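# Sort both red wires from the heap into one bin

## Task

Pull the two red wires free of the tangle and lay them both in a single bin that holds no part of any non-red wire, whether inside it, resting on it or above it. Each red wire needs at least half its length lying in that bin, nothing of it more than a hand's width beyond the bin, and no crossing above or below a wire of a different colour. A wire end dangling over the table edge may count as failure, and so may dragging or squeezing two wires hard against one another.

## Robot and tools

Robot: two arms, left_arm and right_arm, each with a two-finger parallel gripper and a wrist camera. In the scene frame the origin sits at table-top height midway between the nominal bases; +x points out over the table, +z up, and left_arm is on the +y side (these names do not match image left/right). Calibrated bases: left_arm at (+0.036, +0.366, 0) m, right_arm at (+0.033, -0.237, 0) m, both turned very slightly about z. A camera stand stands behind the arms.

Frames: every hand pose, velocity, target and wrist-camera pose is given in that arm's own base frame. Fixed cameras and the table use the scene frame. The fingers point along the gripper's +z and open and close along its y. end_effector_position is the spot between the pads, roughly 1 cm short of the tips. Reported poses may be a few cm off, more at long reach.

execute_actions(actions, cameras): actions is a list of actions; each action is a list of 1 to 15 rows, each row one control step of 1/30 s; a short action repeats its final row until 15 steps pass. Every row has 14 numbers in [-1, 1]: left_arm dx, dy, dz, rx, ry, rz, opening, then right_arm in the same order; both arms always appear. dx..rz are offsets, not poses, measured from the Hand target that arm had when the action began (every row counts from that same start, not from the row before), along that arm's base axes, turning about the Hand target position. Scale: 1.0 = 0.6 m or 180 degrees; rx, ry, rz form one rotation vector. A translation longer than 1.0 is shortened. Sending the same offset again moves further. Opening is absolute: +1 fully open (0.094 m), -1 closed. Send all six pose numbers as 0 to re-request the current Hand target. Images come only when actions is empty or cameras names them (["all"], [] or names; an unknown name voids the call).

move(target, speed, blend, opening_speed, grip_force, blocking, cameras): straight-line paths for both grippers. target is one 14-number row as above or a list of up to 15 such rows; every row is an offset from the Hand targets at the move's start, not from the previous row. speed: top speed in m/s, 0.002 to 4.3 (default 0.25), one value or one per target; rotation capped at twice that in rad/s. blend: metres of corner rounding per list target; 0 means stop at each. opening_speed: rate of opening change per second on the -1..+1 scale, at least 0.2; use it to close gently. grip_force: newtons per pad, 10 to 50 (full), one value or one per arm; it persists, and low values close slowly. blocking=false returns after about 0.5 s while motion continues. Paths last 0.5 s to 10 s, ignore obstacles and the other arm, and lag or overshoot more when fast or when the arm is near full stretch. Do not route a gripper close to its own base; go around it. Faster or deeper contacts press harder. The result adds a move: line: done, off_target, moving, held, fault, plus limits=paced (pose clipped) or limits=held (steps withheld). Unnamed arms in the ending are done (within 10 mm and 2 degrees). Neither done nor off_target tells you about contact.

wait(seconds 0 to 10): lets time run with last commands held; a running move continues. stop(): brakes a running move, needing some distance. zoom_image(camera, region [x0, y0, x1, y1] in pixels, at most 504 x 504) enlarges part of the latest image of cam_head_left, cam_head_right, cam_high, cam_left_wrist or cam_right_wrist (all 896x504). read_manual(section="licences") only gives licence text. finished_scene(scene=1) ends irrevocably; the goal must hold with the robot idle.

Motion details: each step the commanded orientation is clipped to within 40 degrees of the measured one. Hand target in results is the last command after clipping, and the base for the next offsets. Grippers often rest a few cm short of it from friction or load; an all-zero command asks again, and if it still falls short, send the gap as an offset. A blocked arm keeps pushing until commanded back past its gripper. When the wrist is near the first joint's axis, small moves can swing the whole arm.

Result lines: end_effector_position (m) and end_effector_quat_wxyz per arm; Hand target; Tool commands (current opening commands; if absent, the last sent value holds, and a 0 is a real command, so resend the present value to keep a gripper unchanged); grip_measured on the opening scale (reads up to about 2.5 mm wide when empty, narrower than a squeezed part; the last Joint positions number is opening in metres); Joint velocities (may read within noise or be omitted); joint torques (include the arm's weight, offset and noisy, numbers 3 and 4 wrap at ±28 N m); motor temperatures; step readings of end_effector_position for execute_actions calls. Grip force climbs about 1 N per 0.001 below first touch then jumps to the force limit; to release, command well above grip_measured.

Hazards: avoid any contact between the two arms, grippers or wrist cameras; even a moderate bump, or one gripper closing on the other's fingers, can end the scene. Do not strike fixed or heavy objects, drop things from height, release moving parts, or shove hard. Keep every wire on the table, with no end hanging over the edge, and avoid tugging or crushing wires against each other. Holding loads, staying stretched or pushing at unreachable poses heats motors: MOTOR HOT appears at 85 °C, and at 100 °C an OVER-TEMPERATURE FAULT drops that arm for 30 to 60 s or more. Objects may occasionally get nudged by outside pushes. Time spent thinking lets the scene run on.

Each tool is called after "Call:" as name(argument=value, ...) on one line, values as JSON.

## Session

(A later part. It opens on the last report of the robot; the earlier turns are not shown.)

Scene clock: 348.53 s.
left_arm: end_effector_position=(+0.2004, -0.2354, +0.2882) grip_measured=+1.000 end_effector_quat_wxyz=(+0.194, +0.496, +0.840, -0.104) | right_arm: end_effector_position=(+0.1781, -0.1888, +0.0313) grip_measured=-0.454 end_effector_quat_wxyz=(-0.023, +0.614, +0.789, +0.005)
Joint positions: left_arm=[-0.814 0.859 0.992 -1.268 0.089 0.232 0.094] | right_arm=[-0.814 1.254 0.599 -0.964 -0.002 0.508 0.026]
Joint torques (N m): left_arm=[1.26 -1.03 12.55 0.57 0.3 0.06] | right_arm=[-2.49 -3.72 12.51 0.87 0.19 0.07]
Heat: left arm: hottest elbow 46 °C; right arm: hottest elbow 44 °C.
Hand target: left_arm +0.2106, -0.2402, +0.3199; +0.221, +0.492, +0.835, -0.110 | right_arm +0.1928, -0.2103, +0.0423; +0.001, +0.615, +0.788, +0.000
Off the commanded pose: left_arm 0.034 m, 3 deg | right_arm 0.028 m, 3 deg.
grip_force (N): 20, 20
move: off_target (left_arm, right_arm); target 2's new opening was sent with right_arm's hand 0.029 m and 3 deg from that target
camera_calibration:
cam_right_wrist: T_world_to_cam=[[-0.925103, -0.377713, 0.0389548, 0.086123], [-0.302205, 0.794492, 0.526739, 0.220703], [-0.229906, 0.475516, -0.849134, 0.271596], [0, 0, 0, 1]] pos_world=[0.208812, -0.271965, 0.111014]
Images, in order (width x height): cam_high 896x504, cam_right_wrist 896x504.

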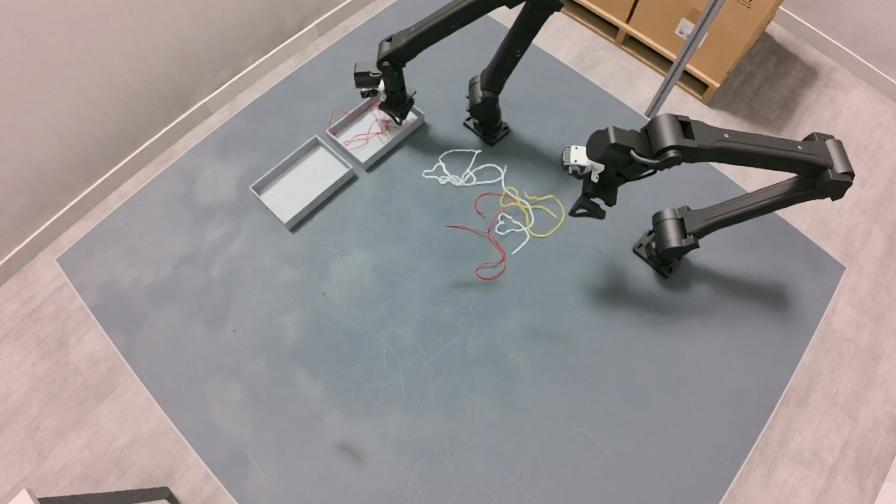

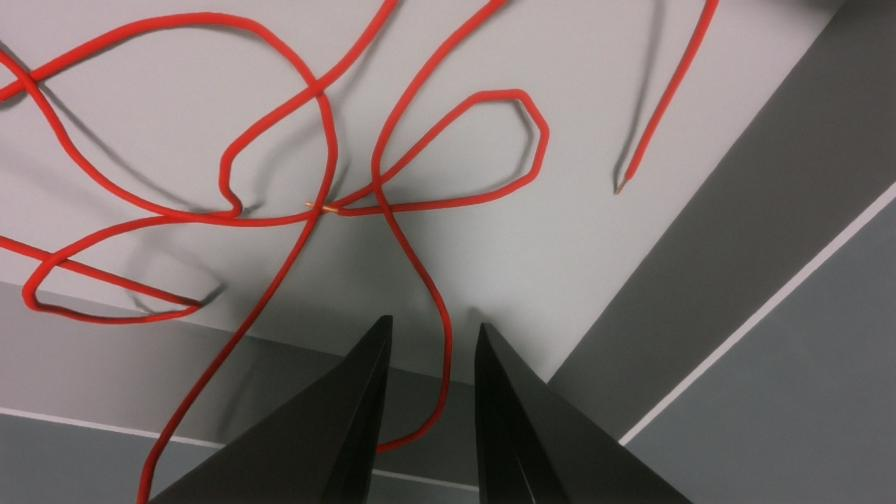

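Call:
move(target=[0, 0, 0, 0, 0, 0, 1, 0.0, 0.03, 0.43, 0, 0, 0, -0.4], speed=0.2, cameras=["cam_right_wrist", "cam_high", "cam_head_left"])

Call:
zoom_image(camera="cam_high", region=[240, 10, 460, 200])

Scene clock: 353.60 s.
left_arm: end_effector_position=(+0.2004, -0.2354, +0.2882) grip_measured=+1.000 end_effector_quat_wxyz=(+0.194, +0.496, +0.840, -0.104) | right_arm: end_effector_position=(+0.1840, -0.1888, +0.2762) grip_measured=-0.403 end_effector_quat_wxyz=(-0.018, +0.616, +0.788, +0.003)
Joint positions: left_arm=[-0.814 0.859 0.992 -1.268 0.089 0.232 0.094] | right_arm=[-0.798 1.05 1.132 -1.69 -0.002 0.53 0.028]
Joint torques (N m): left_arm=[1.79 -0.73 12.44 0.54 0.28 0.07] | right_arm=[-0.67 -4.42 15.38 -0.09 0.11 0.3]
Heat: left arm: hottest elbow 46 °C; right arm: hottest elbow 44 °C.
Hand target: left_arm +0.2106, -0.2402, +0.3199; +0.221, +0.492, +0.835, -0.110 | right_arm +0.1928, -0.1924, +0.3003; +0.001, +0.615, +0.788, +0.000
Off the commanded pose: left_arm 0.034 m, 3 deg | right_arm 0.026 m, 2 deg.
joint sent to its limit (right arm) — joint 4 (wrist pitch), lower limit. The joint targets still meet the commanded pose.
grip_force (N): 20, 20
move: off_target (left_arm, right_arm)
camera_calibration:
cam_right_wrist: T_world_to_cam=[[-0.927196, -0.372846, 0.0359659, 0.0841586], [-0.301642, 0.800137, 0.518452, 0.0968418], [-0.22208, 0.469857, -0.85435, 0.47985], [0, 0, 0, 1]] pos_world=[0.213808, -0.27157, 0.356725]
Images, in order (width x height): cam_head_left 896x504, cam_high 896x504, cam_right_wrist 896x504.

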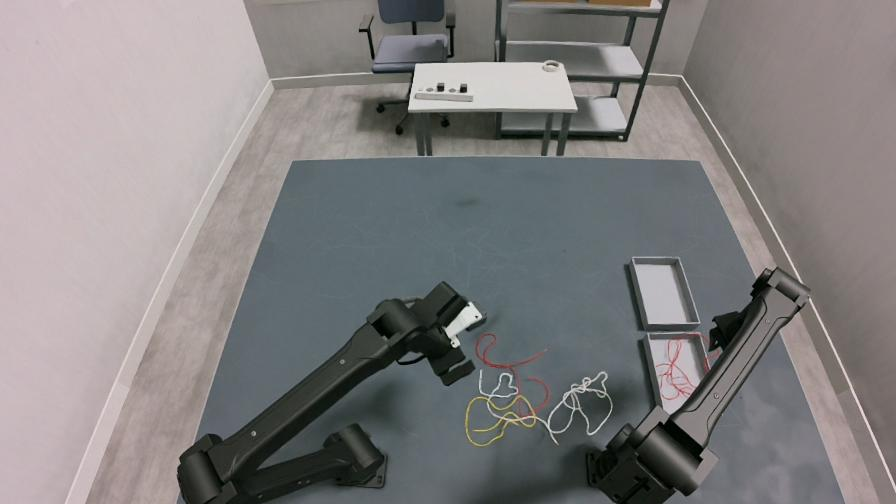

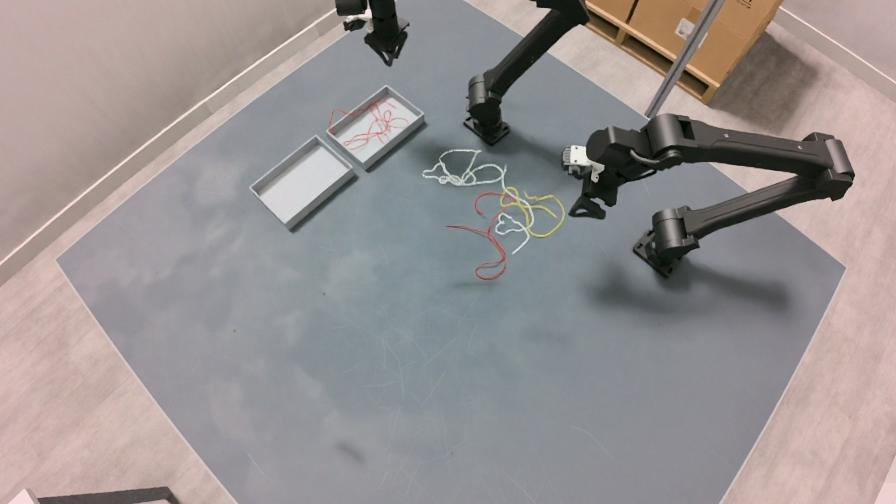

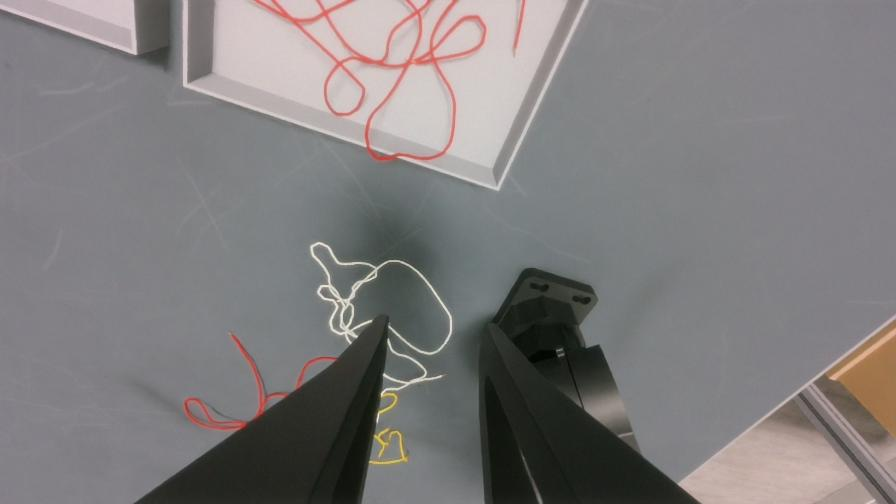

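Scaled by 2.291 from the camera's 896x504 image, which has a finer 1280x720 frame.

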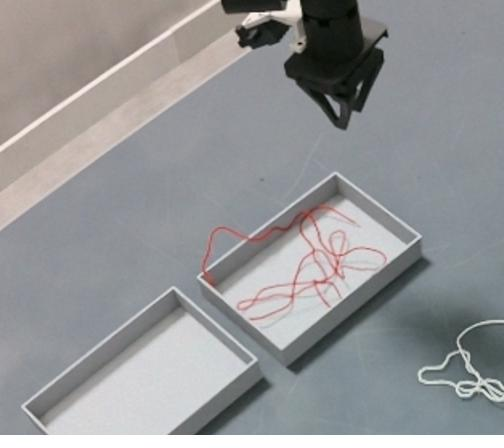

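Call:
move(target=[-0.033, -0.2, -0.267, 0, 0, 0, 1, 0.345, 0.404, -0.083, 0, 0, 0.367, -0.4], speed=0.25, cameras=["cam_left_wrist", "cam_right_wrist"])

Call:
zoom_image(camera="cam_left_wrist", region=[400, 40, 640, 240])

Scene clock: 368.07 s.
left_arm: end_effector_position=(+0.1933, -0.3546, +0.1609) grip_measured=+1.000 end_effector_quat_wxyz=(+0.216, +0.491, +0.837, -0.106) | right_arm: end_effector_position=(+0.3799, +0.0443, +0.2327) grip_measured=-0.403 end_effector_quat_wxyz=(-0.027, +0.096, +0.995, -0.005)
Joint positions: left_arm=[-1.091 1.144 0.815 -0.758 -0.048 -0.018 0.094] | right_arm=[0.116 1.378 1.286 -1.535 -0.002 0.309 0.028]
Joint torques (N m): left_arm=[-0.67 -4.25 7.15 1.66 -0.06 -0.08] | right_arm=[-0.85 -7.12 15.47 0.68 0.15 0.05]
Heat: left arm: hottest elbow 45 °C; right arm: hottest elbow 44 °C.
Hand target: left_arm +0.1906, -0.3602, +0.1597; +0.220, +0.492, +0.835, -0.110 | right_arm +0.3998, +0.0501, +0.2504; +0.000, +0.086, +0.996, +0.001
Off the commanded pose: left_arm 0.006 m, 1 deg | right_arm 0.027 m, 3 deg.
grip_force (N): 20, 20
move: off_target (right_arm)
camera_calibration:
cam_left_wrist: T_world_to_cam=[[-0.81429, -0.579401, 0.0350123, -0.0587991], [-0.578053, 0.814925, 0.0418649, 0.422148], [-0.052789, 0.0138512, -0.99851, 0.29431], [0, 0, 0, 1]] pos_world=[0.211681, -0.382164, 0.278257]
cam_right_wrist: T_world_to_cam=[[-0.0531687, -0.998102, 0.0310629, 0.0510195], [-0.842334, 0.0615346, 0.535431, 0.226049], [-0.536327, 0.00230281, -0.844007, 0.51437], [0, 0, 0, 1]] pos_world=[0.468992, 0.0358283, 0.311514]
Images, in order (width x height): cam_left_wrist 896x504, cam_right_wrist 896x504.

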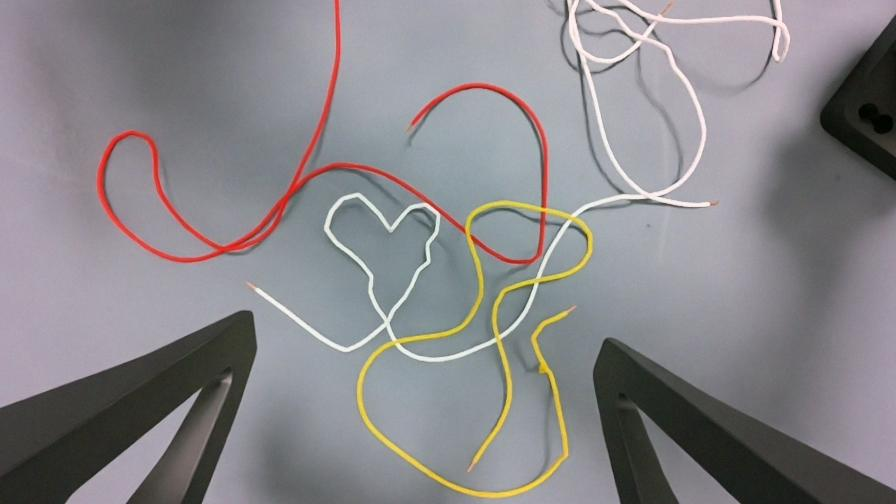

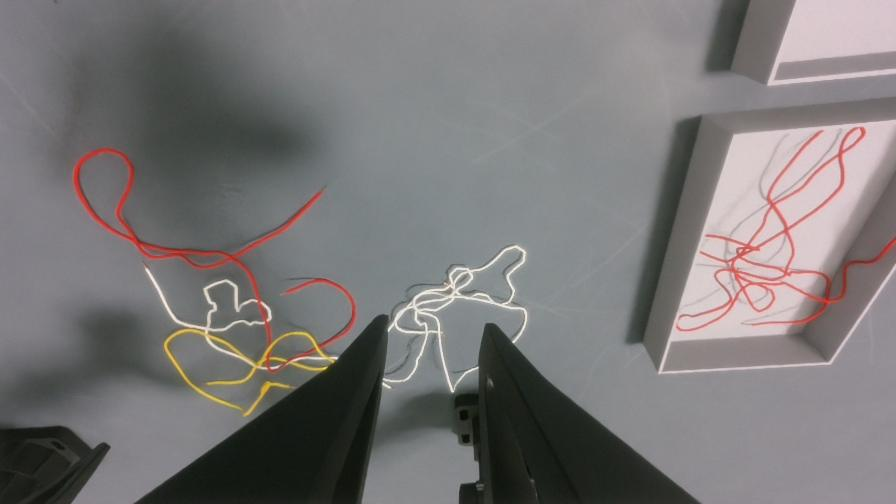

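Scaled by 2.100 from the camera's 896x504 image, which has a finer 1280x720 frame.

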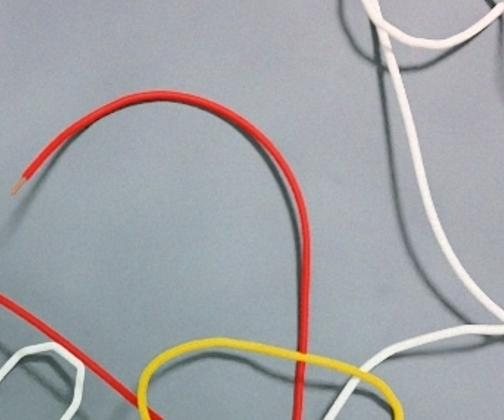

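Call:
move(target=[-0.0077, -0.1042, -0.133, 0.1709, -0.0266, -0.4543, -0.36, 0, 0, 0, 0, 0, 0, -0.4], speed=0.25, cameras=["cam_left_wrist"])

Call:
zoom_image(camera="cam_left_wrist", region=[300, 180, 600, 420])

Scene clock: 404.00 s.
left_arm: end_effector_position=(+0.1819, -0.4009, +0.0650) grip_measured=-0.358 end_effector_quat_wxyz=(-0.018, +0.949, +0.314, -0.004) | right_arm: end_effector_position=(+0.3799, +0.0443, +0.2327) grip_measured=-0.403 end_effector_quat_wxyz=(-0.027, +0.096, +0.995, -0.005)
Joint positions: left_arm=[-1.142 1.646 1.125 -1.086 0.004 1.36 0.03] | right_arm=[0.116 1.378 1.286 -1.535 -0.002 0.308 0.028]
Joint torques (N m): left_arm=[-0.5 -10.17 9.89 -0.36 0.07 0.09] | right_arm=[-0.97 -7.12 15.5 0.68 0.13 0.07]
Motor temperatures (°C): left_arm=[25 28 38 25 27 24 27] | right_arm=[29 26 50 27 28 23 26]
Heat: left arm: hottest elbow 38 °C; right arm: hottest elbow 50 °C.
Hand target: left_arm +0.1860, -0.4227, +0.0798; +0.000, +0.953, +0.304, +0.000 | right_arm +0.3998, +0.0501, +0.2504; +0.000, +0.086, +0.996, +0.001
Off the commanded pose: left_arm 0.027 m, 2 deg | right_arm 0.027 m, 3 deg.
grip_force (N): 20, 20
move: off_target (left_arm, right_arm)
camera_calibration:
cam_left_wrist: T_world_to_cam=[[-0.688682, 0.723342, 0.0499278, 0.406788], [0.64001, 0.574094, 0.510688, 0.108646], [0.340739, 0.383656, -0.858315, 0.266103], [0, 0, 0, 1]] pos_world=[0.119941, -0.458712, 0.152606]
Images, in order (width x height): cam_left_wrist 896x504.

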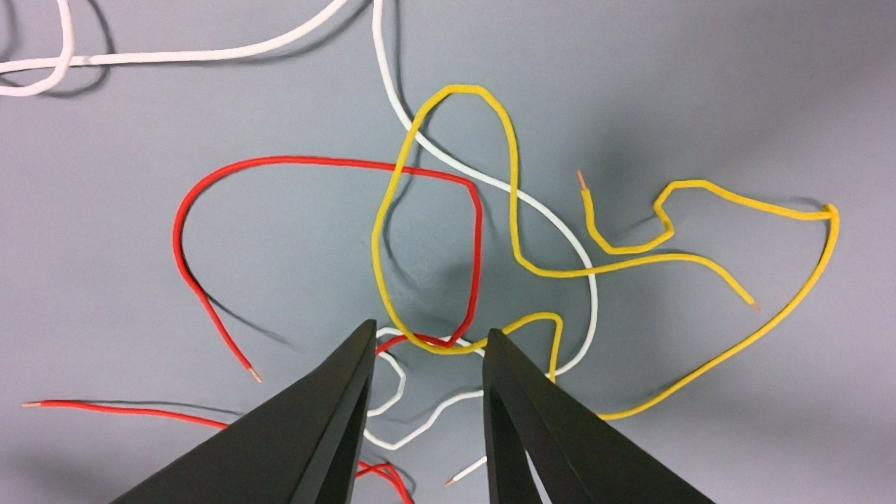

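Scaled by 1.680 from the camera's 896x504 image, which has a finer 1280x720 frame.

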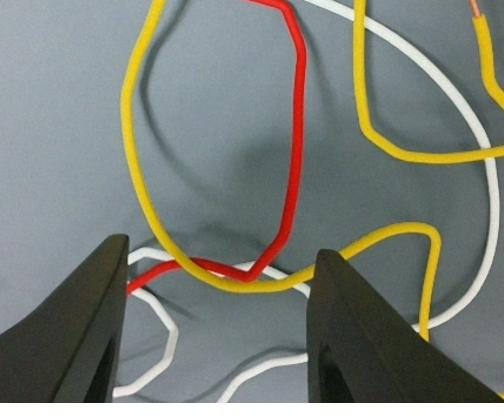

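Call:
move(target=[0.0083, -0.0305, -0.0413, 0, 0, 0, -0.36, 0, 0, 0, 0, 0, 0, -0.4], speed=0.15, cameras=["cam_left_wrist"])

Scene clock: 411.67 s.
left_arm: end_effector_position=(+0.1854, -0.4132, +0.0410) grip_measured=-0.358 end_effector_quat_wxyz=(-0.030, +0.949, +0.312, -0.005) | right_arm: end_effector_position=(+0.3799, +0.0443, +0.2327) grip_measured=-0.403 end_effector_quat_wxyz=(-0.027, +0.096, +0.995, -0.005)
Joint positions: left_arm=[-1.147 1.723 1.154 -1.063 0.004 1.36 0.03] | right_arm=[0.116 1.378 1.286 -1.535 -0.002 0.308 0.028]
Joint torques (N m): left_arm=[-0.32 -11.46 9.55 0.43 0.1 0.06] | right_arm=[-0.97 -7 15.49 0.76 0.14 0.07]
Heat: left arm: hottest elbow 38 °C; right arm: hottest elbow 50 °C.
Hand target: left_arm +0.1911, -0.4410, +0.0551; +0.000, +0.953, +0.304, +0.000 | right_arm +0.3998, +0.0501, +0.2504; +0.000, +0.086, +0.996, +0.001
Off the commanded pose: left_arm 0.032 m, 4 deg | right_arm 0.027 m, 3 deg.
grip_force (N): 20, 20
move: off_target (left_arm, right_arm)
camera_calibration:
cam_left_wrist: T_world_to_cam=[[-0.685, 0.72481, 0.0736555, 0.418305], [0.647703, 0.559585, 0.517055, 0.11817], [0.33355, 0.401889, -0.852777, 0.257643], [0, 0, 0, 1]] pos_world=[0.124063, -0.472862, 0.127802]
Images, in order (width x height): cam_left_wrist 896x504.

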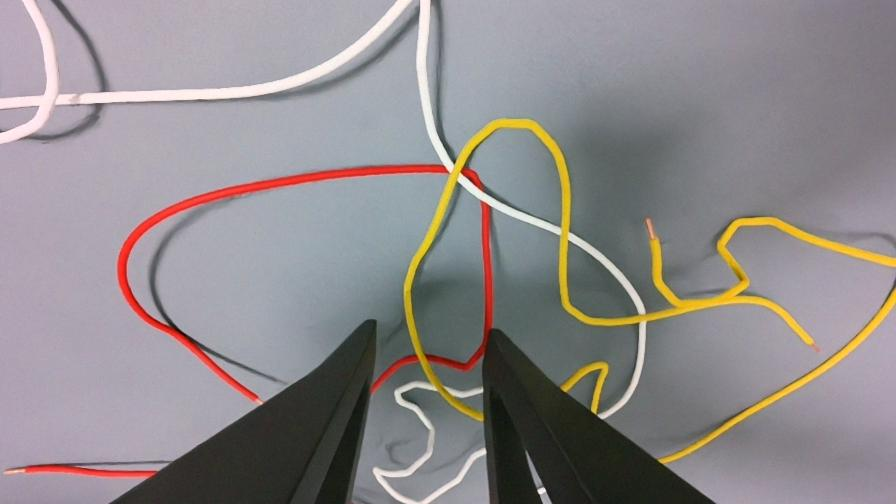

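Call:
move(target=[0.0, -0.02, -0.04, 0, 0, 0, -0.36, 0, 0, 0, 0, 0, 0, -0.4], speed=0.1, cameras=["cam_left_wrist"])

Call:
zoom_image(camera="cam_left_wrist", region=[330, 200, 570, 440])

Scene clock: 423.73 s.
left_arm: end_effector_position=(+0.1857, -0.4251, +0.0182) grip_measured=-0.358 end_effector_quat_wxyz=(-0.030, +0.951, +0.308, -0.005) | right_arm: end_effector_position=(+0.3799, +0.0443, +0.2327) grip_measured=-0.403 end_effector_quat_wxyz=(-0.027, +0.096, +0.995, -0.005)
Joint positions: left_arm=[-1.156 1.781 1.164 -1.014 0.004 1.36 0.03] | right_arm=[0.116 1.378 1.286 -1.535 -0.002 0.308 0.028]
Joint torques (N m): left_arm=[-0.44 -11.93 9.25 0.46 0.11 -0.08] | right_arm=[-0.97 -7.18 15.46 0.68 0.15 0.07]
Heat: left arm: hottest elbow 39 °C; right arm: hottest elbow 51 °C.
Hand target: left_arm +0.1911, -0.4530, +0.0312; +0.000, +0.953, +0.304, +0.000 | right_arm +0.3998, +0.0501, +0.2504; +0.000, +0.086, +0.996, +0.001
Off the commanded pose: left_arm 0.031 m, 3 deg | right_arm 0.027 m, 3 deg.
grip_force (N): 20, 20
move: off_target (left_arm, right_arm)
camera_calibration:
cam_left_wrist: T_world_to_cam=[[-0.677836, 0.731693, 0.0718585, 0.430437], [0.652853, 0.554073, 0.516513, 0.133063], [0.338114, 0.397024, -0.853259, 0.239976], [0, 0, 0, 1]] pos_world=[0.123756, -0.48395, 0.105102]
Images, in order (width x height): cam_left_wrist 896x504.

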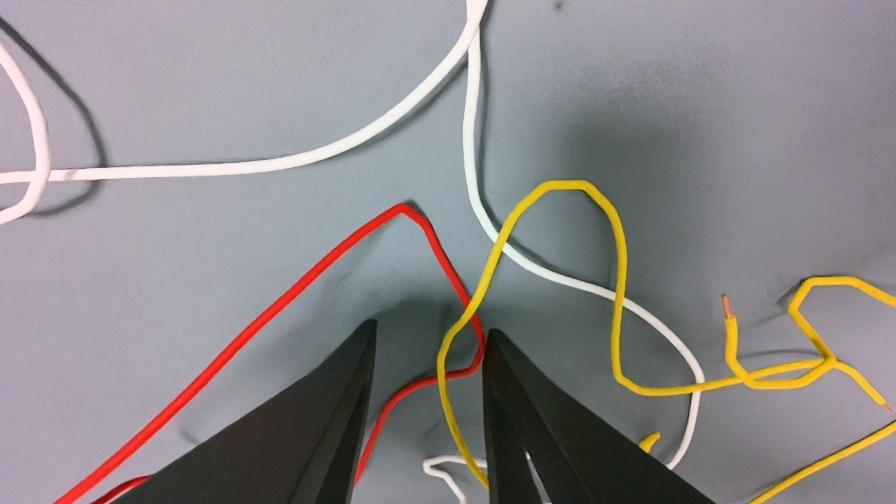

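Scaled by 2.100 from the camera's 896x504 image, which has a finer 1280x720 frame.

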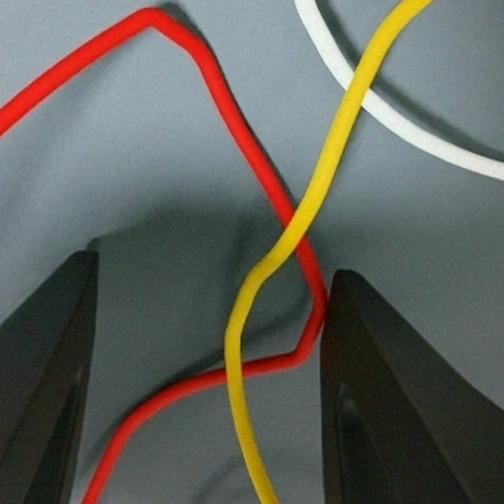

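Call:
move(target=[0.0, 0.0, 0.15, 0, 0, 0, -0.36, 0, 0, 0, 0, 0, 0, -0.4], speed=0.15, cameras=["cam_left_wrist", "cam_right_wrist"])

Scene clock: 434.27 s.
left_arm: end_effector_position=(+0.1890, -0.4325, +0.0977) grip_measured=-0.358 end_effector_quat_wxyz=(-0.026, +0.951, +0.308, -0.005) | right_arm: end_effector_position=(+0.3799, +0.0443, +0.2327) grip_measured=-0.403 end_effector_quat_wxyz=(-0.027, +0.096, +0.995, -0.005)
Joint positions: left_arm=[-1.156 1.692 1.281 -1.212 0.004 1.36 0.03] | right_arm=[0.116 1.378 1.286 -1.535 -0.002 0.308 0.028]
Joint torques (N m): left_arm=[-0.26 -12.81 10.1 -0.49 0.11 -0.07] | right_arm=[-1.14 -7.24 15.45 0.61 0.14 0.07]
Heat: left arm: hottest elbow 38 °C; right arm: hottest elbow 51 °C.
Hand target: left_arm +0.1912, -0.4531, +0.1212; +0.000, +0.953, +0.304, +0.000 | right_arm +0.3998, +0.0501, +0.2504; +0.000, +0.086, +0.996, +0.001
Off the commanded pose: left_arm 0.031 m, 3 deg | right_arm 0.027 m, 3 deg.
grip_force (N): 20, 20
move: off_target (left_arm, right_arm)
camera_calibration:
cam_left_wrist: T_world_to_cam=[[-0.678018, 0.732127, 0.0654304, 0.433201], [0.651422, 0.557262, 0.514886, 0.0958044], [0.3405, 0.391725, -0.854758, 0.307077], [0, 0, 0, 1]] pos_world=[0.126749, -0.490836, 0.184803]
cam_right_wrist: T_world_to_cam=[[-0.0527224, -0.998128, 0.0310069, 0.0508289], [-0.842324, 0.0611277, 0.535494, 0.226039], [-0.536387, 0.00211467, -0.84397, 0.514393], [0, 0, 0, 1]] pos_world=[0.468992, 0.0358287, 0.311514]
Images, in order (width x height): cam_left_wrist 896x504, cam_right_wrist 896x504.

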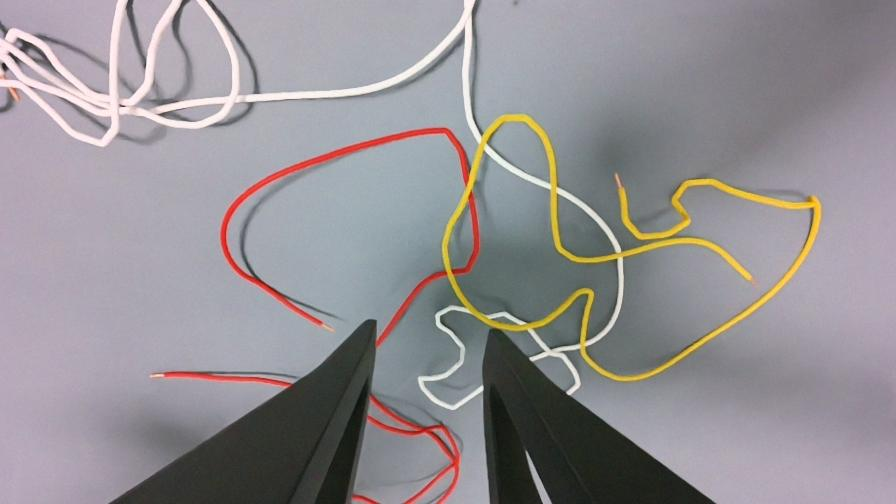

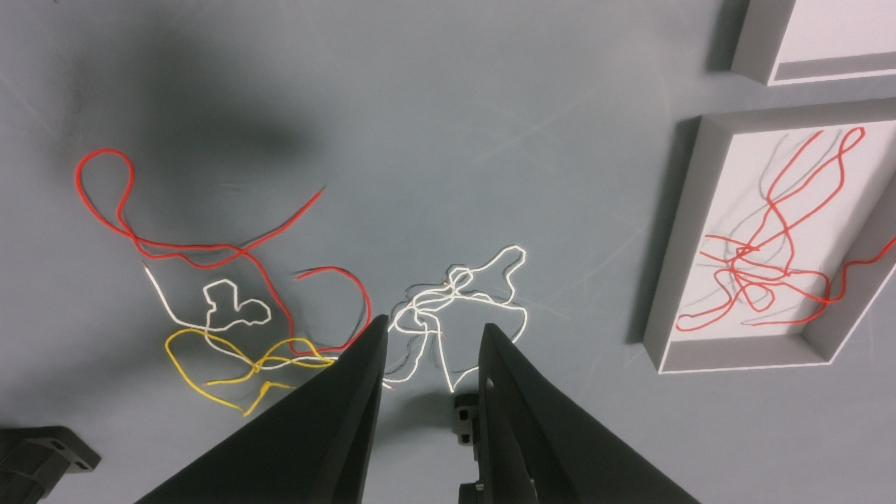

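Call:
move(target=[[0.0, 0.4217, 0.265, -0.1709, 0.0266, 0.4543, -0.36, 0, 0, 0, 0, 0, 0.1, -0.4], [0.0, 0.4217, 0.265, -0.1709, 0.0266, 0.4543, -0.36, -0.195, 0.2717, -0.2, 0, 0, 0.239, -0.4]], speed=0.3, blend=[0.03, 0], cameras=["cam_left_wrist", "cam_right_wrist"])

Scene clock: 449.73 s.
left_arm: end_effector_position=(+0.1910, -0.2046, +0.2812) grip_measured=-0.358 end_effector_quat_wxyz=(+0.224, +0.501, +0.829, -0.110) | right_arm: end_effector_position=(+0.2815, +0.2081, +0.1317) grip_measured=-0.403 end_effector_quat_wxyz=(-0.005, -0.286, +0.958, +0.001)
Joint positions: left_arm=[-0.742 0.735 0.903 -1.249 0.123 0.314 0.03] | right_arm=[0.635 1.323 0.963 -1.219 -0.005 0.056 0.028]
Joint torques (N m): left_arm=[1.96 -0.03 7.6 0.49 0.32 -0.11] | right_arm=[-1.03 -6.12 9.78 0.94 0.21 0.26]
Heat: left arm: hottest elbow 37 °C; right arm: hottest elbow 51 °C.
Hand target: left_arm +0.1912, -0.2001, +0.2803; +0.221, +0.492, +0.835, -0.110 | right_arm +0.2829, +0.2131, +0.1304; +0.000, -0.285, +0.958, +0.001
Off the commanded pose: left_arm 0.005 m, 1 deg | right_arm 0.005 m, 1 deg.
grip_force (N): 20, 20
move: done
camera_calibration:
cam_left_wrist: T_world_to_cam=[[-0.828541, -0.559219, 0.0281895, 0.0307116], [-0.558714, 0.829009, 0.0241345, 0.297794], [-0.0368658, 0.0042466, -0.999311, 0.407383], [0, 0, 0, 1]] pos_world=[0.206846, -0.23143, 0.39905]
cam_right_wrist: T_world_to_cam=[[0.657226, -0.753472, 0.0183029, -0.0368343], [-0.660806, -0.564378, 0.494786, 0.271701], [-0.362477, -0.337281, -0.868822, 0.401034], [0, 0, 0, 1]] pos_world=[0.349116, 0.260849, 0.214667]
Images, in order (width x height): cam_left_wrist 896x504, cam_right_wrist 896x504.

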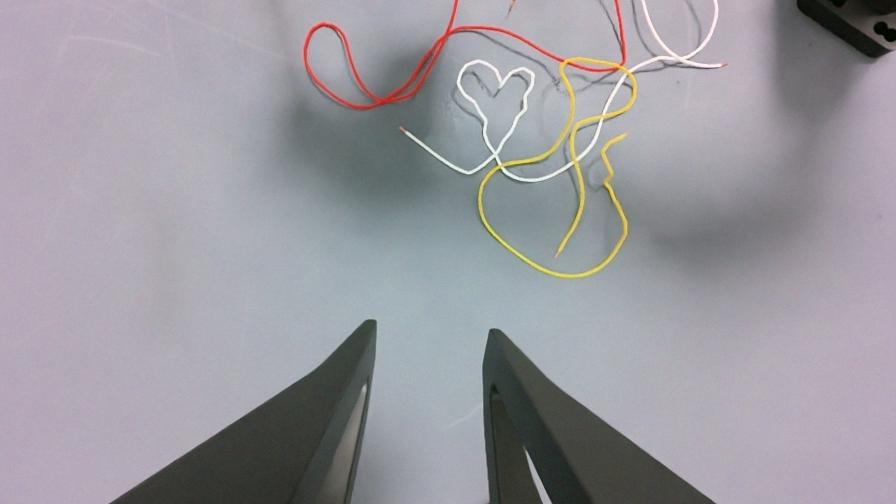

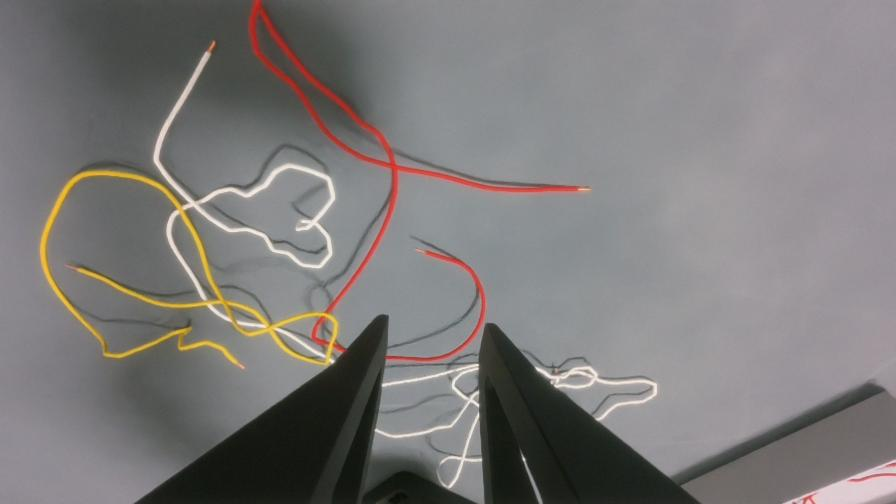

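Call:
move(target=[0, 0, 0, 0, 0, 0, -0.36, -0.0392, 0.0248, -0.1657, 0, 0, -0.055, -0.4], speed=0.15, cameras=["cam_right_wrist"])

Call:
zoom_image(camera="cam_right_wrist", region=[300, 150, 600, 450])

Scene clock: 466.20 s.
left_arm: end_effector_position=(+0.1910, -0.2046, +0.2812) grip_measured=-0.358 end_effector_quat_wxyz=(+0.224, +0.501, +0.829, -0.110) | right_arm: end_effector_position=(+0.2599, +0.2230, +0.0337) grip_measured=-0.403 end_effector_quat_wxyz=(-0.003, -0.201, +0.980, +0.001)
Joint positions: left_arm=[-0.742 0.735 0.903 -1.249 0.123 0.314 0.03] | right_arm=[0.708 1.443 0.786 -0.918 -0.004 0.305 0.028]
Joint torques (N m): left_arm=[1.85 0.03 7.53 0.57 0.29 -0.09] | right_arm=[-0.62 -6.36 8.24 0.98 0.24 0.26]
Heat: left arm: hottest elbow 37 °C; right arm: hottest elbow 47 °C.
Hand target: left_arm +0.1912, -0.2001, +0.2803; +0.221, +0.492, +0.835, -0.110 | right_arm +0.2594, +0.2279, +0.0310; +0.000, -0.201, +0.979, +0.001
Off the commanded pose: left_arm 0.005 m, 1 deg | right_arm 0.006 m, 0 deg.
grip_force (N): 20, 20
move: done
camera_calibration:
cam_right_wrist: T_world_to_cam=[[0.51554, -0.856632, 0.0199945, 0.0502444], [-0.750927, -0.44044, 0.492058, 0.310143], [-0.412706, -0.26869, -0.870333, 0.310778], [0, 0, 0, 1]] pos_world=[0.335252, 0.263143, 0.116868]
Images, in order (width x height): cam_right_wrist 896x504.

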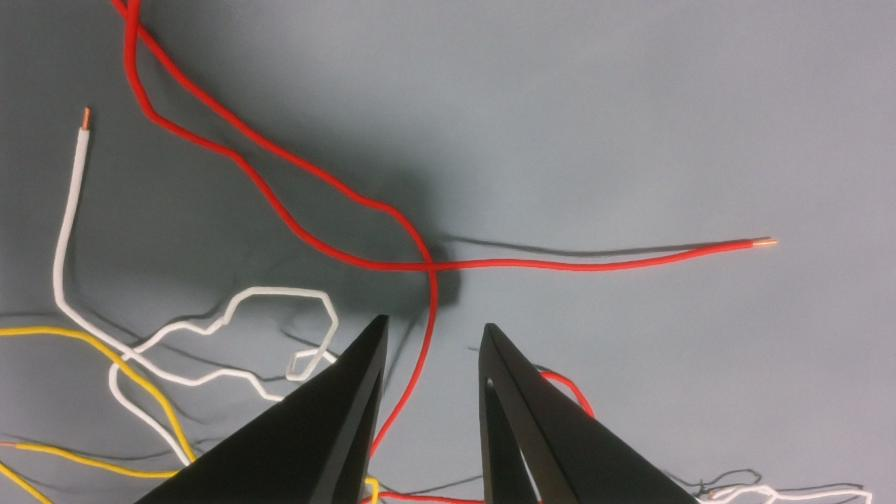

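Scaled by 1.680 from the camera's 896x504 image, which has a finer 1280x720 frame.

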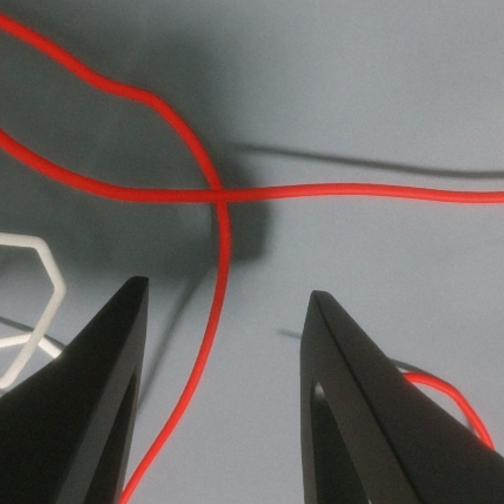

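Call:
move(target=[[0, 0, 0, 0, 0, 0, -0.36, 0, 0, -0.023, 0, 0, 0, -0.4], [0, 0, 0, 0, 0, 0, -0.36, 0, 0, -0.023, 0, 0, 0, -1]], speed=0.1, cameras=["cam_right_wrist"])

Call:
zoom_image(camera="cam_right_wrist", region=[330, 200, 550, 420])

Scene clock: 474.97 s.
left_arm: end_effector_position=(+0.1910, -0.2046, +0.2812) grip_measured=-0.358 end_effector_quat_wxyz=(+0.224, +0.501, +0.829, -0.110) | right_arm: end_effector_position=(+0.2606, +0.2236, +0.0208) grip_measured=-0.994 end_effector_quat_wxyz=(-0.002, -0.200, +0.980, +0.002)
Joint positions: left_arm=[-0.742 0.735 0.903 -1.249 0.123 0.314 0.03] | right_arm=[0.708 1.469 0.771 -0.874 -0.004 0.305 0]
Joint torques (N m): left_arm=[1.85 0.21 7.45 0.62 0.3 -0.1] | right_arm=[-0.73 -6.36 7.79 0.95 0.24 0.26]
Heat: left arm: hottest elbow 36 °C; right arm: hottest elbow 46 °C.
Hand target: left_arm +0.1912, -0.2001, +0.2803; +0.221, +0.492, +0.835, -0.110 | right_arm +0.2593, +0.2278, +0.0172; +0.000, -0.202, +0.979, +0.000
Off the commanded pose: left_arm 0.005 m, 1 deg | right_arm 0.006 m, 0 deg.
grip_force (N): 20, 20
move: done
camera_calibration:
cam_right_wrist: T_world_to_cam=[[0.515142, -0.856883, 0.0195092, 0.0508671], [-0.752081, -0.440986, 0.489802, 0.317827], [-0.4111, -0.26699, -0.871615, 0.299255], [0, 0, 0, 1]] pos_world=[0.335852, 0.263643, 0.104171]
Images, in order (width x height): cam_right_wrist 896x504.

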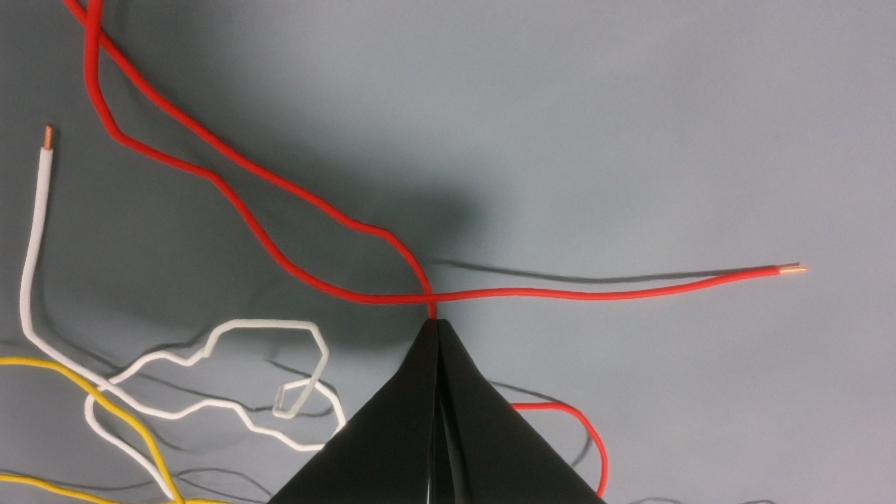

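Scaled by 2.291 from the camera's 896x504 image, which has a finer 1280x720 frame.

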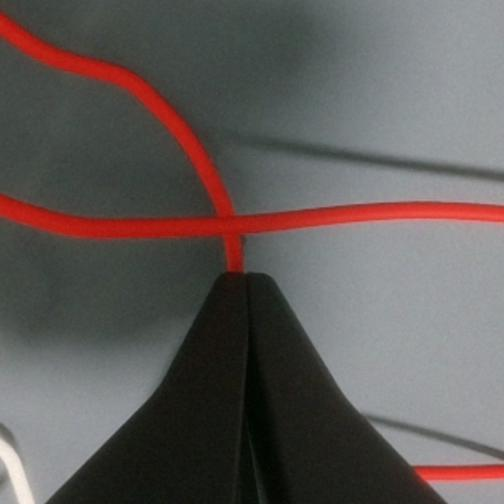

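Call:
move(target=[[0, 0, 0, 0, 0, 0, -0.36, 0, 0, 0, 0, 0, 0, -0.5], [0, 0, 0, 0, 0, 0, -0.36, 0, 0, -0.019, 0, 0, 0, -0.5], [0, 0, 0, 0, 0, 0, -0.36, 0, 0, -0.019, 0, 0, 0, -1]], speed=0.05, cameras=["cam_right_wrist"])

Call:
zoom_image(camera="cam_right_wrist", region=[330, 200, 550, 420])

Scene clock: 484.37 s.
left_arm: end_effector_position=(+0.1910, -0.2046, +0.2812) grip_measured=-0.358 end_effector_quat_wxyz=(+0.224, +0.501, +0.829, -0.110) | right_arm: end_effector_position=(+0.2636, +0.2256, +0.0144) grip_measured=-0.969 end_effector_quat_wxyz=(+0.005, -0.200, +0.980, +0.003)
Joint positions: left_arm=[-0.742 0.735 0.903 -1.249 0.123 0.314 0.03] | right_arm=[0.709 1.483 0.765 -0.84 -0.001 0.306 0.001]
Joint torques (N m): left_arm=[1.9 -0.21 7.56 0.55 0.24 -0.11] | right_arm=[-0.62 -5.77 7.27 1.09 0.1 0.25]
Motor temperatures (°C): left_arm=[25 28 36 25 27 24 27] | right_arm=[29 26 45 26 28 23 26]
Heat: left arm: hottest elbow 36 °C; right arm: hottest elbow 45 °C.
Hand target: left_arm +0.1912, -0.2001, +0.2803; +0.221, +0.492, +0.835, -0.110 | right_arm +0.2594, +0.2279, +0.0058; +0.000, -0.202, +0.979, +0.000
Off the commanded pose: left_arm 0.005 m, 1 deg | right_arm 0.010 m, 1 deg.
grip_force (N): 20, 20
move: done
camera_calibration:
cam_right_wrist: T_world_to_cam=[[0.513899, -0.857602, 0.020637, 0.0515506], [-0.758898, -0.443273, 0.477056, 0.326615], [-0.399976, -0.26082, -0.878631, 0.291202], [0, 0, 0, 1]] pos_world=[0.33785, 0.264941, 0.0989813]
Images, in order (width x height): cam_right_wrist 896x504.

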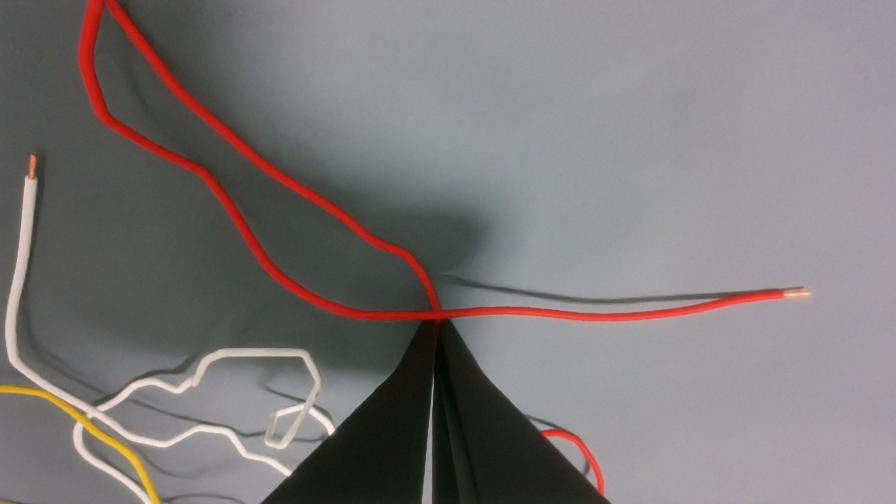

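Scaled by 2.291 from the camera's 896x504 image, which has a finer 1280x720 frame.

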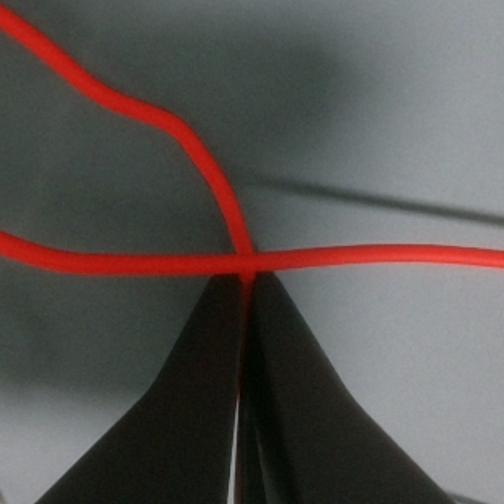

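Call:
move(target=[0, 0, 0, 0, 0, 0, -0.36, 0.02, 0, 0.26, 0, 0, 0, -1], speed=0.1, cameras=["cam_right_wrist", "cam_left_wrist"])

Scene clock: 490.53 s.
left_arm: end_effector_position=(+0.1910, -0.2046, +0.2812) grip_measured=-0.358 end_effector_quat_wxyz=(+0.224, +0.501, +0.829, -0.110) | right_arm: end_effector_position=(+0.2556, +0.2187, +0.1379) grip_measured=-0.970 end_effector_quat_wxyz=(-0.025, -0.200, +0.979, -0.013)
Joint positions: left_arm=[-0.742 0.735 0.903 -1.249 0.123 0.314 0.03] | right_arm=[0.709 1.313 0.969 -1.284 -0.001 0.305 0.001]
Joint torques (N m): left_arm=[1.9 -0.21 7.58 0.47 0.3 -0.05] | right_arm=[-2.08 -7.53 14.5 -0.13 0.11 0.08]
Heat: left arm: hottest elbow 36 °C; right arm: hottest elbow 44 °C.
Hand target: left_arm +0.1912, -0.2001, +0.2803; +0.221, +0.492, +0.835, -0.110 | right_arm +0.2713, +0.2279, +0.1618; +0.000, -0.202, +0.979, +0.001
Off the commanded pose: left_arm 0.005 m, 1 deg | right_arm 0.030 m, 3 deg.
grip_force (N): 20, 20
move: off_target (right_arm)
camera_calibration:
cam_left_wrist: T_world_to_cam=[[-0.828541, -0.559219, 0.0281895, 0.0307116], [-0.558714, 0.829009, 0.0241345, 0.297794], [-0.0368658, 0.0042466, -0.999311, 0.407383], [0, 0, 0, 1]] pos_world=[0.206846, -0.23143, 0.39905]
cam_right_wrist: T_world_to_cam=[[0.516582, -0.855631, 0.0322387, 0.0445814], [-0.731385, -0.421365, 0.536216, 0.238554], [-0.445219, -0.300578, -0.843465, 0.410172], [0, 0, 0, 1]] pos_world=[0.334061, 0.261952, 0.216612]
Images, in order (width x height): cam_left_wrist 896x504, cam_right_wrist 896x504.

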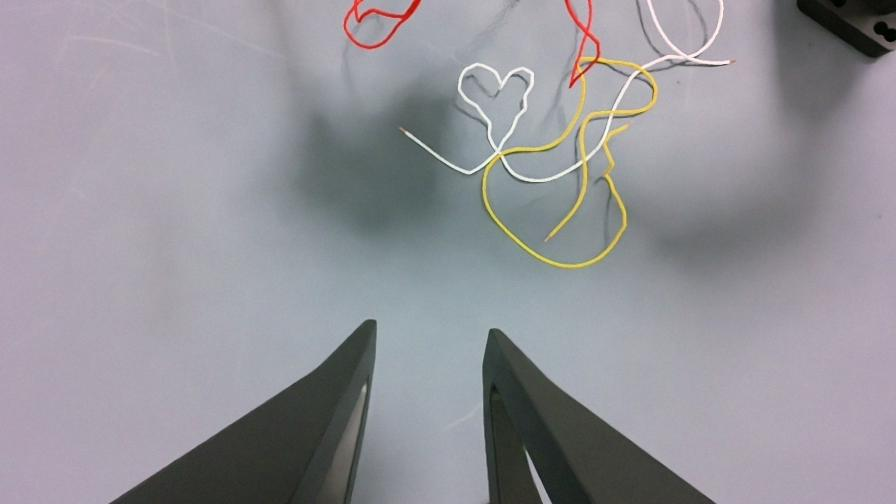

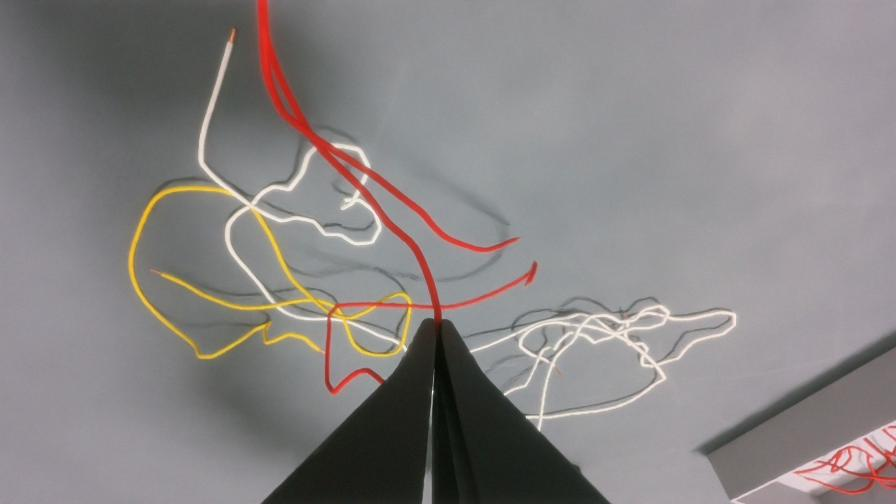

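Call:
move(target=[0, 0, 0, 0, 0, 0, -0.36, 0.217, -0.133, 0.45, 0.1396, -0.2417, -0.1039, -1], speed=0.16, cameras=["cam_left_wrist", "cam_head_left", "cam_high"])

Call:
zoom_image(camera="cam_high", region=[340, 80, 600, 300])

Scene clock: 501.73 s.
left_arm: end_effector_position=(+0.1910, -0.2046, +0.2812) grip_measured=-0.358 end_effector_quat_wxyz=(+0.224, +0.501, +0.829, -0.110) | right_arm: end_effector_position=(+0.3911, +0.1496, +0.3888) grip_measured=-0.970 end_effector_quat_wxyz=(+0.361, -0.036, +0.924, +0.119)
Joint positions: left_arm=[-0.742 0.735 0.903 -1.249 0.123 0.314 0.03] | right_arm=[0.37 0.99 1.203 -1.004 0.008 0.289 0.001]
Joint torques (N m): left_arm=[2.02 -0.03 7.53 0.57 0.31 -0.09] | right_arm=[-2.67 -4.78 17.36 2.74 -0.08 0.22]
Heat: left arm: hottest elbow 36 °C; right arm: hottest elbow 45 °C.
Hand target: left_arm +0.1912, -0.2001, +0.2803; +0.221, +0.492, +0.835, -0.110 | right_arm +0.4015, +0.1480, +0.4319; +0.401, -0.026, +0.906, +0.134
Off the commanded pose: left_arm 0.005 m, 1 deg | right_arm 0.044 m, 5 deg.
grip_force (N): 20, 20
move: off_target (right_arm)
camera_calibration:
cam_left_wrist: T_world_to_cam=[[-0.828541, -0.559219, 0.0281895, 0.0307116], [-0.558714, 0.829009, 0.0241345, 0.297794], [-0.0368658, 0.0042466, -0.999311, 0.407383], [0, 0, 0, 1]] pos_world=[0.206846, -0.23143, 0.39905]
Images, in order (width x height): cam_head_left 896x504, cam_high 896x504, cam_left_wrist 896x504.

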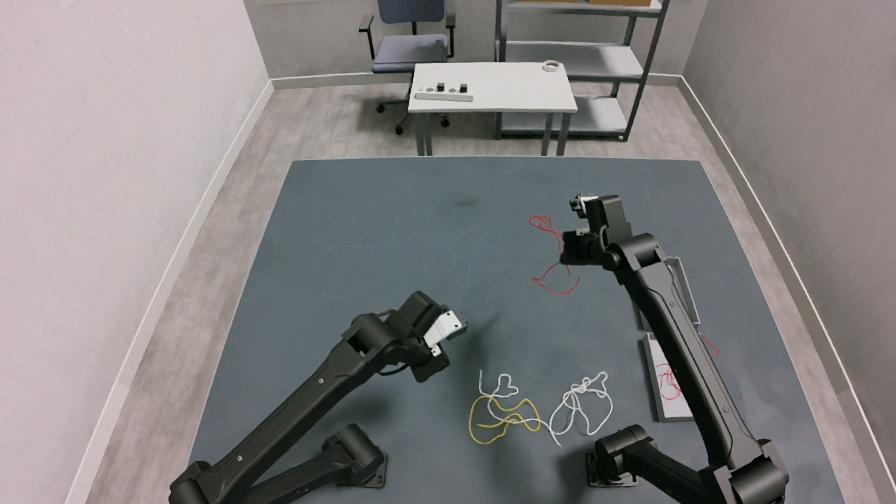

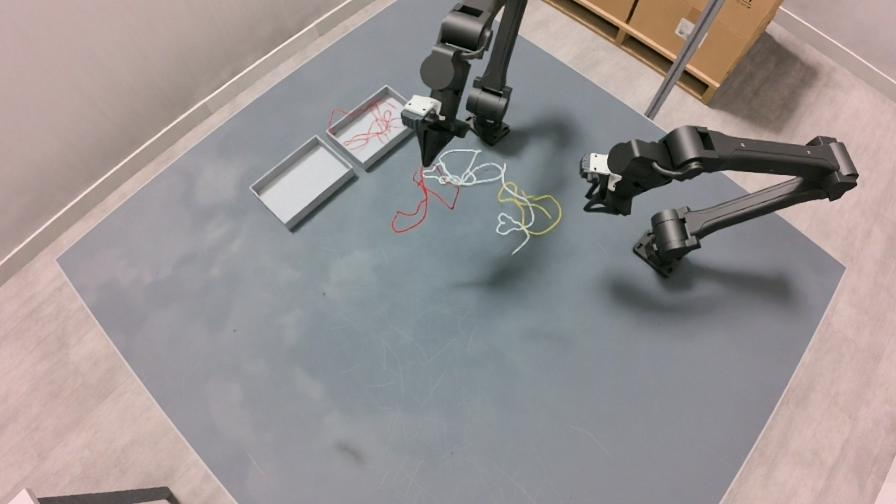

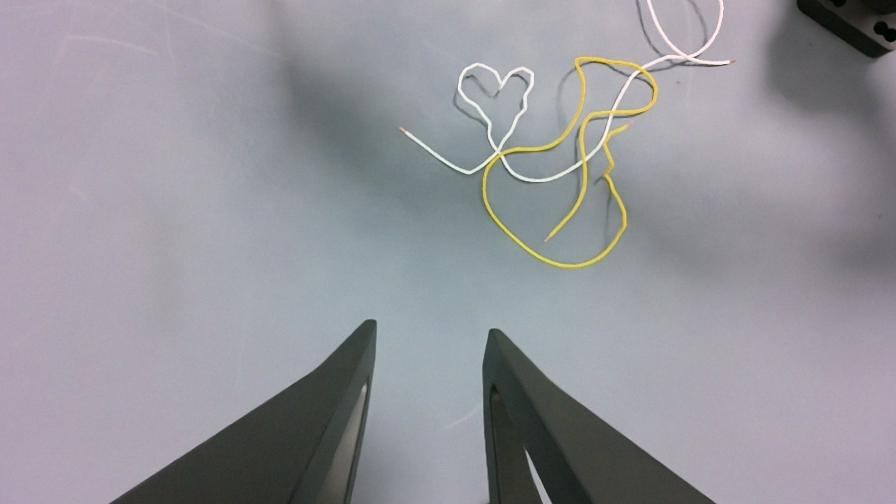

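Scaled by 1.938 from the camera's 896x504 image, which has a finer 1280x720 frame.

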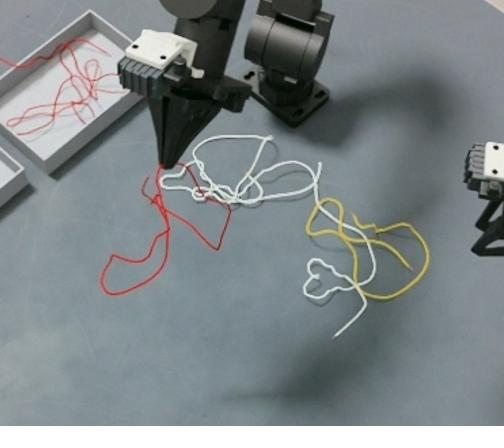

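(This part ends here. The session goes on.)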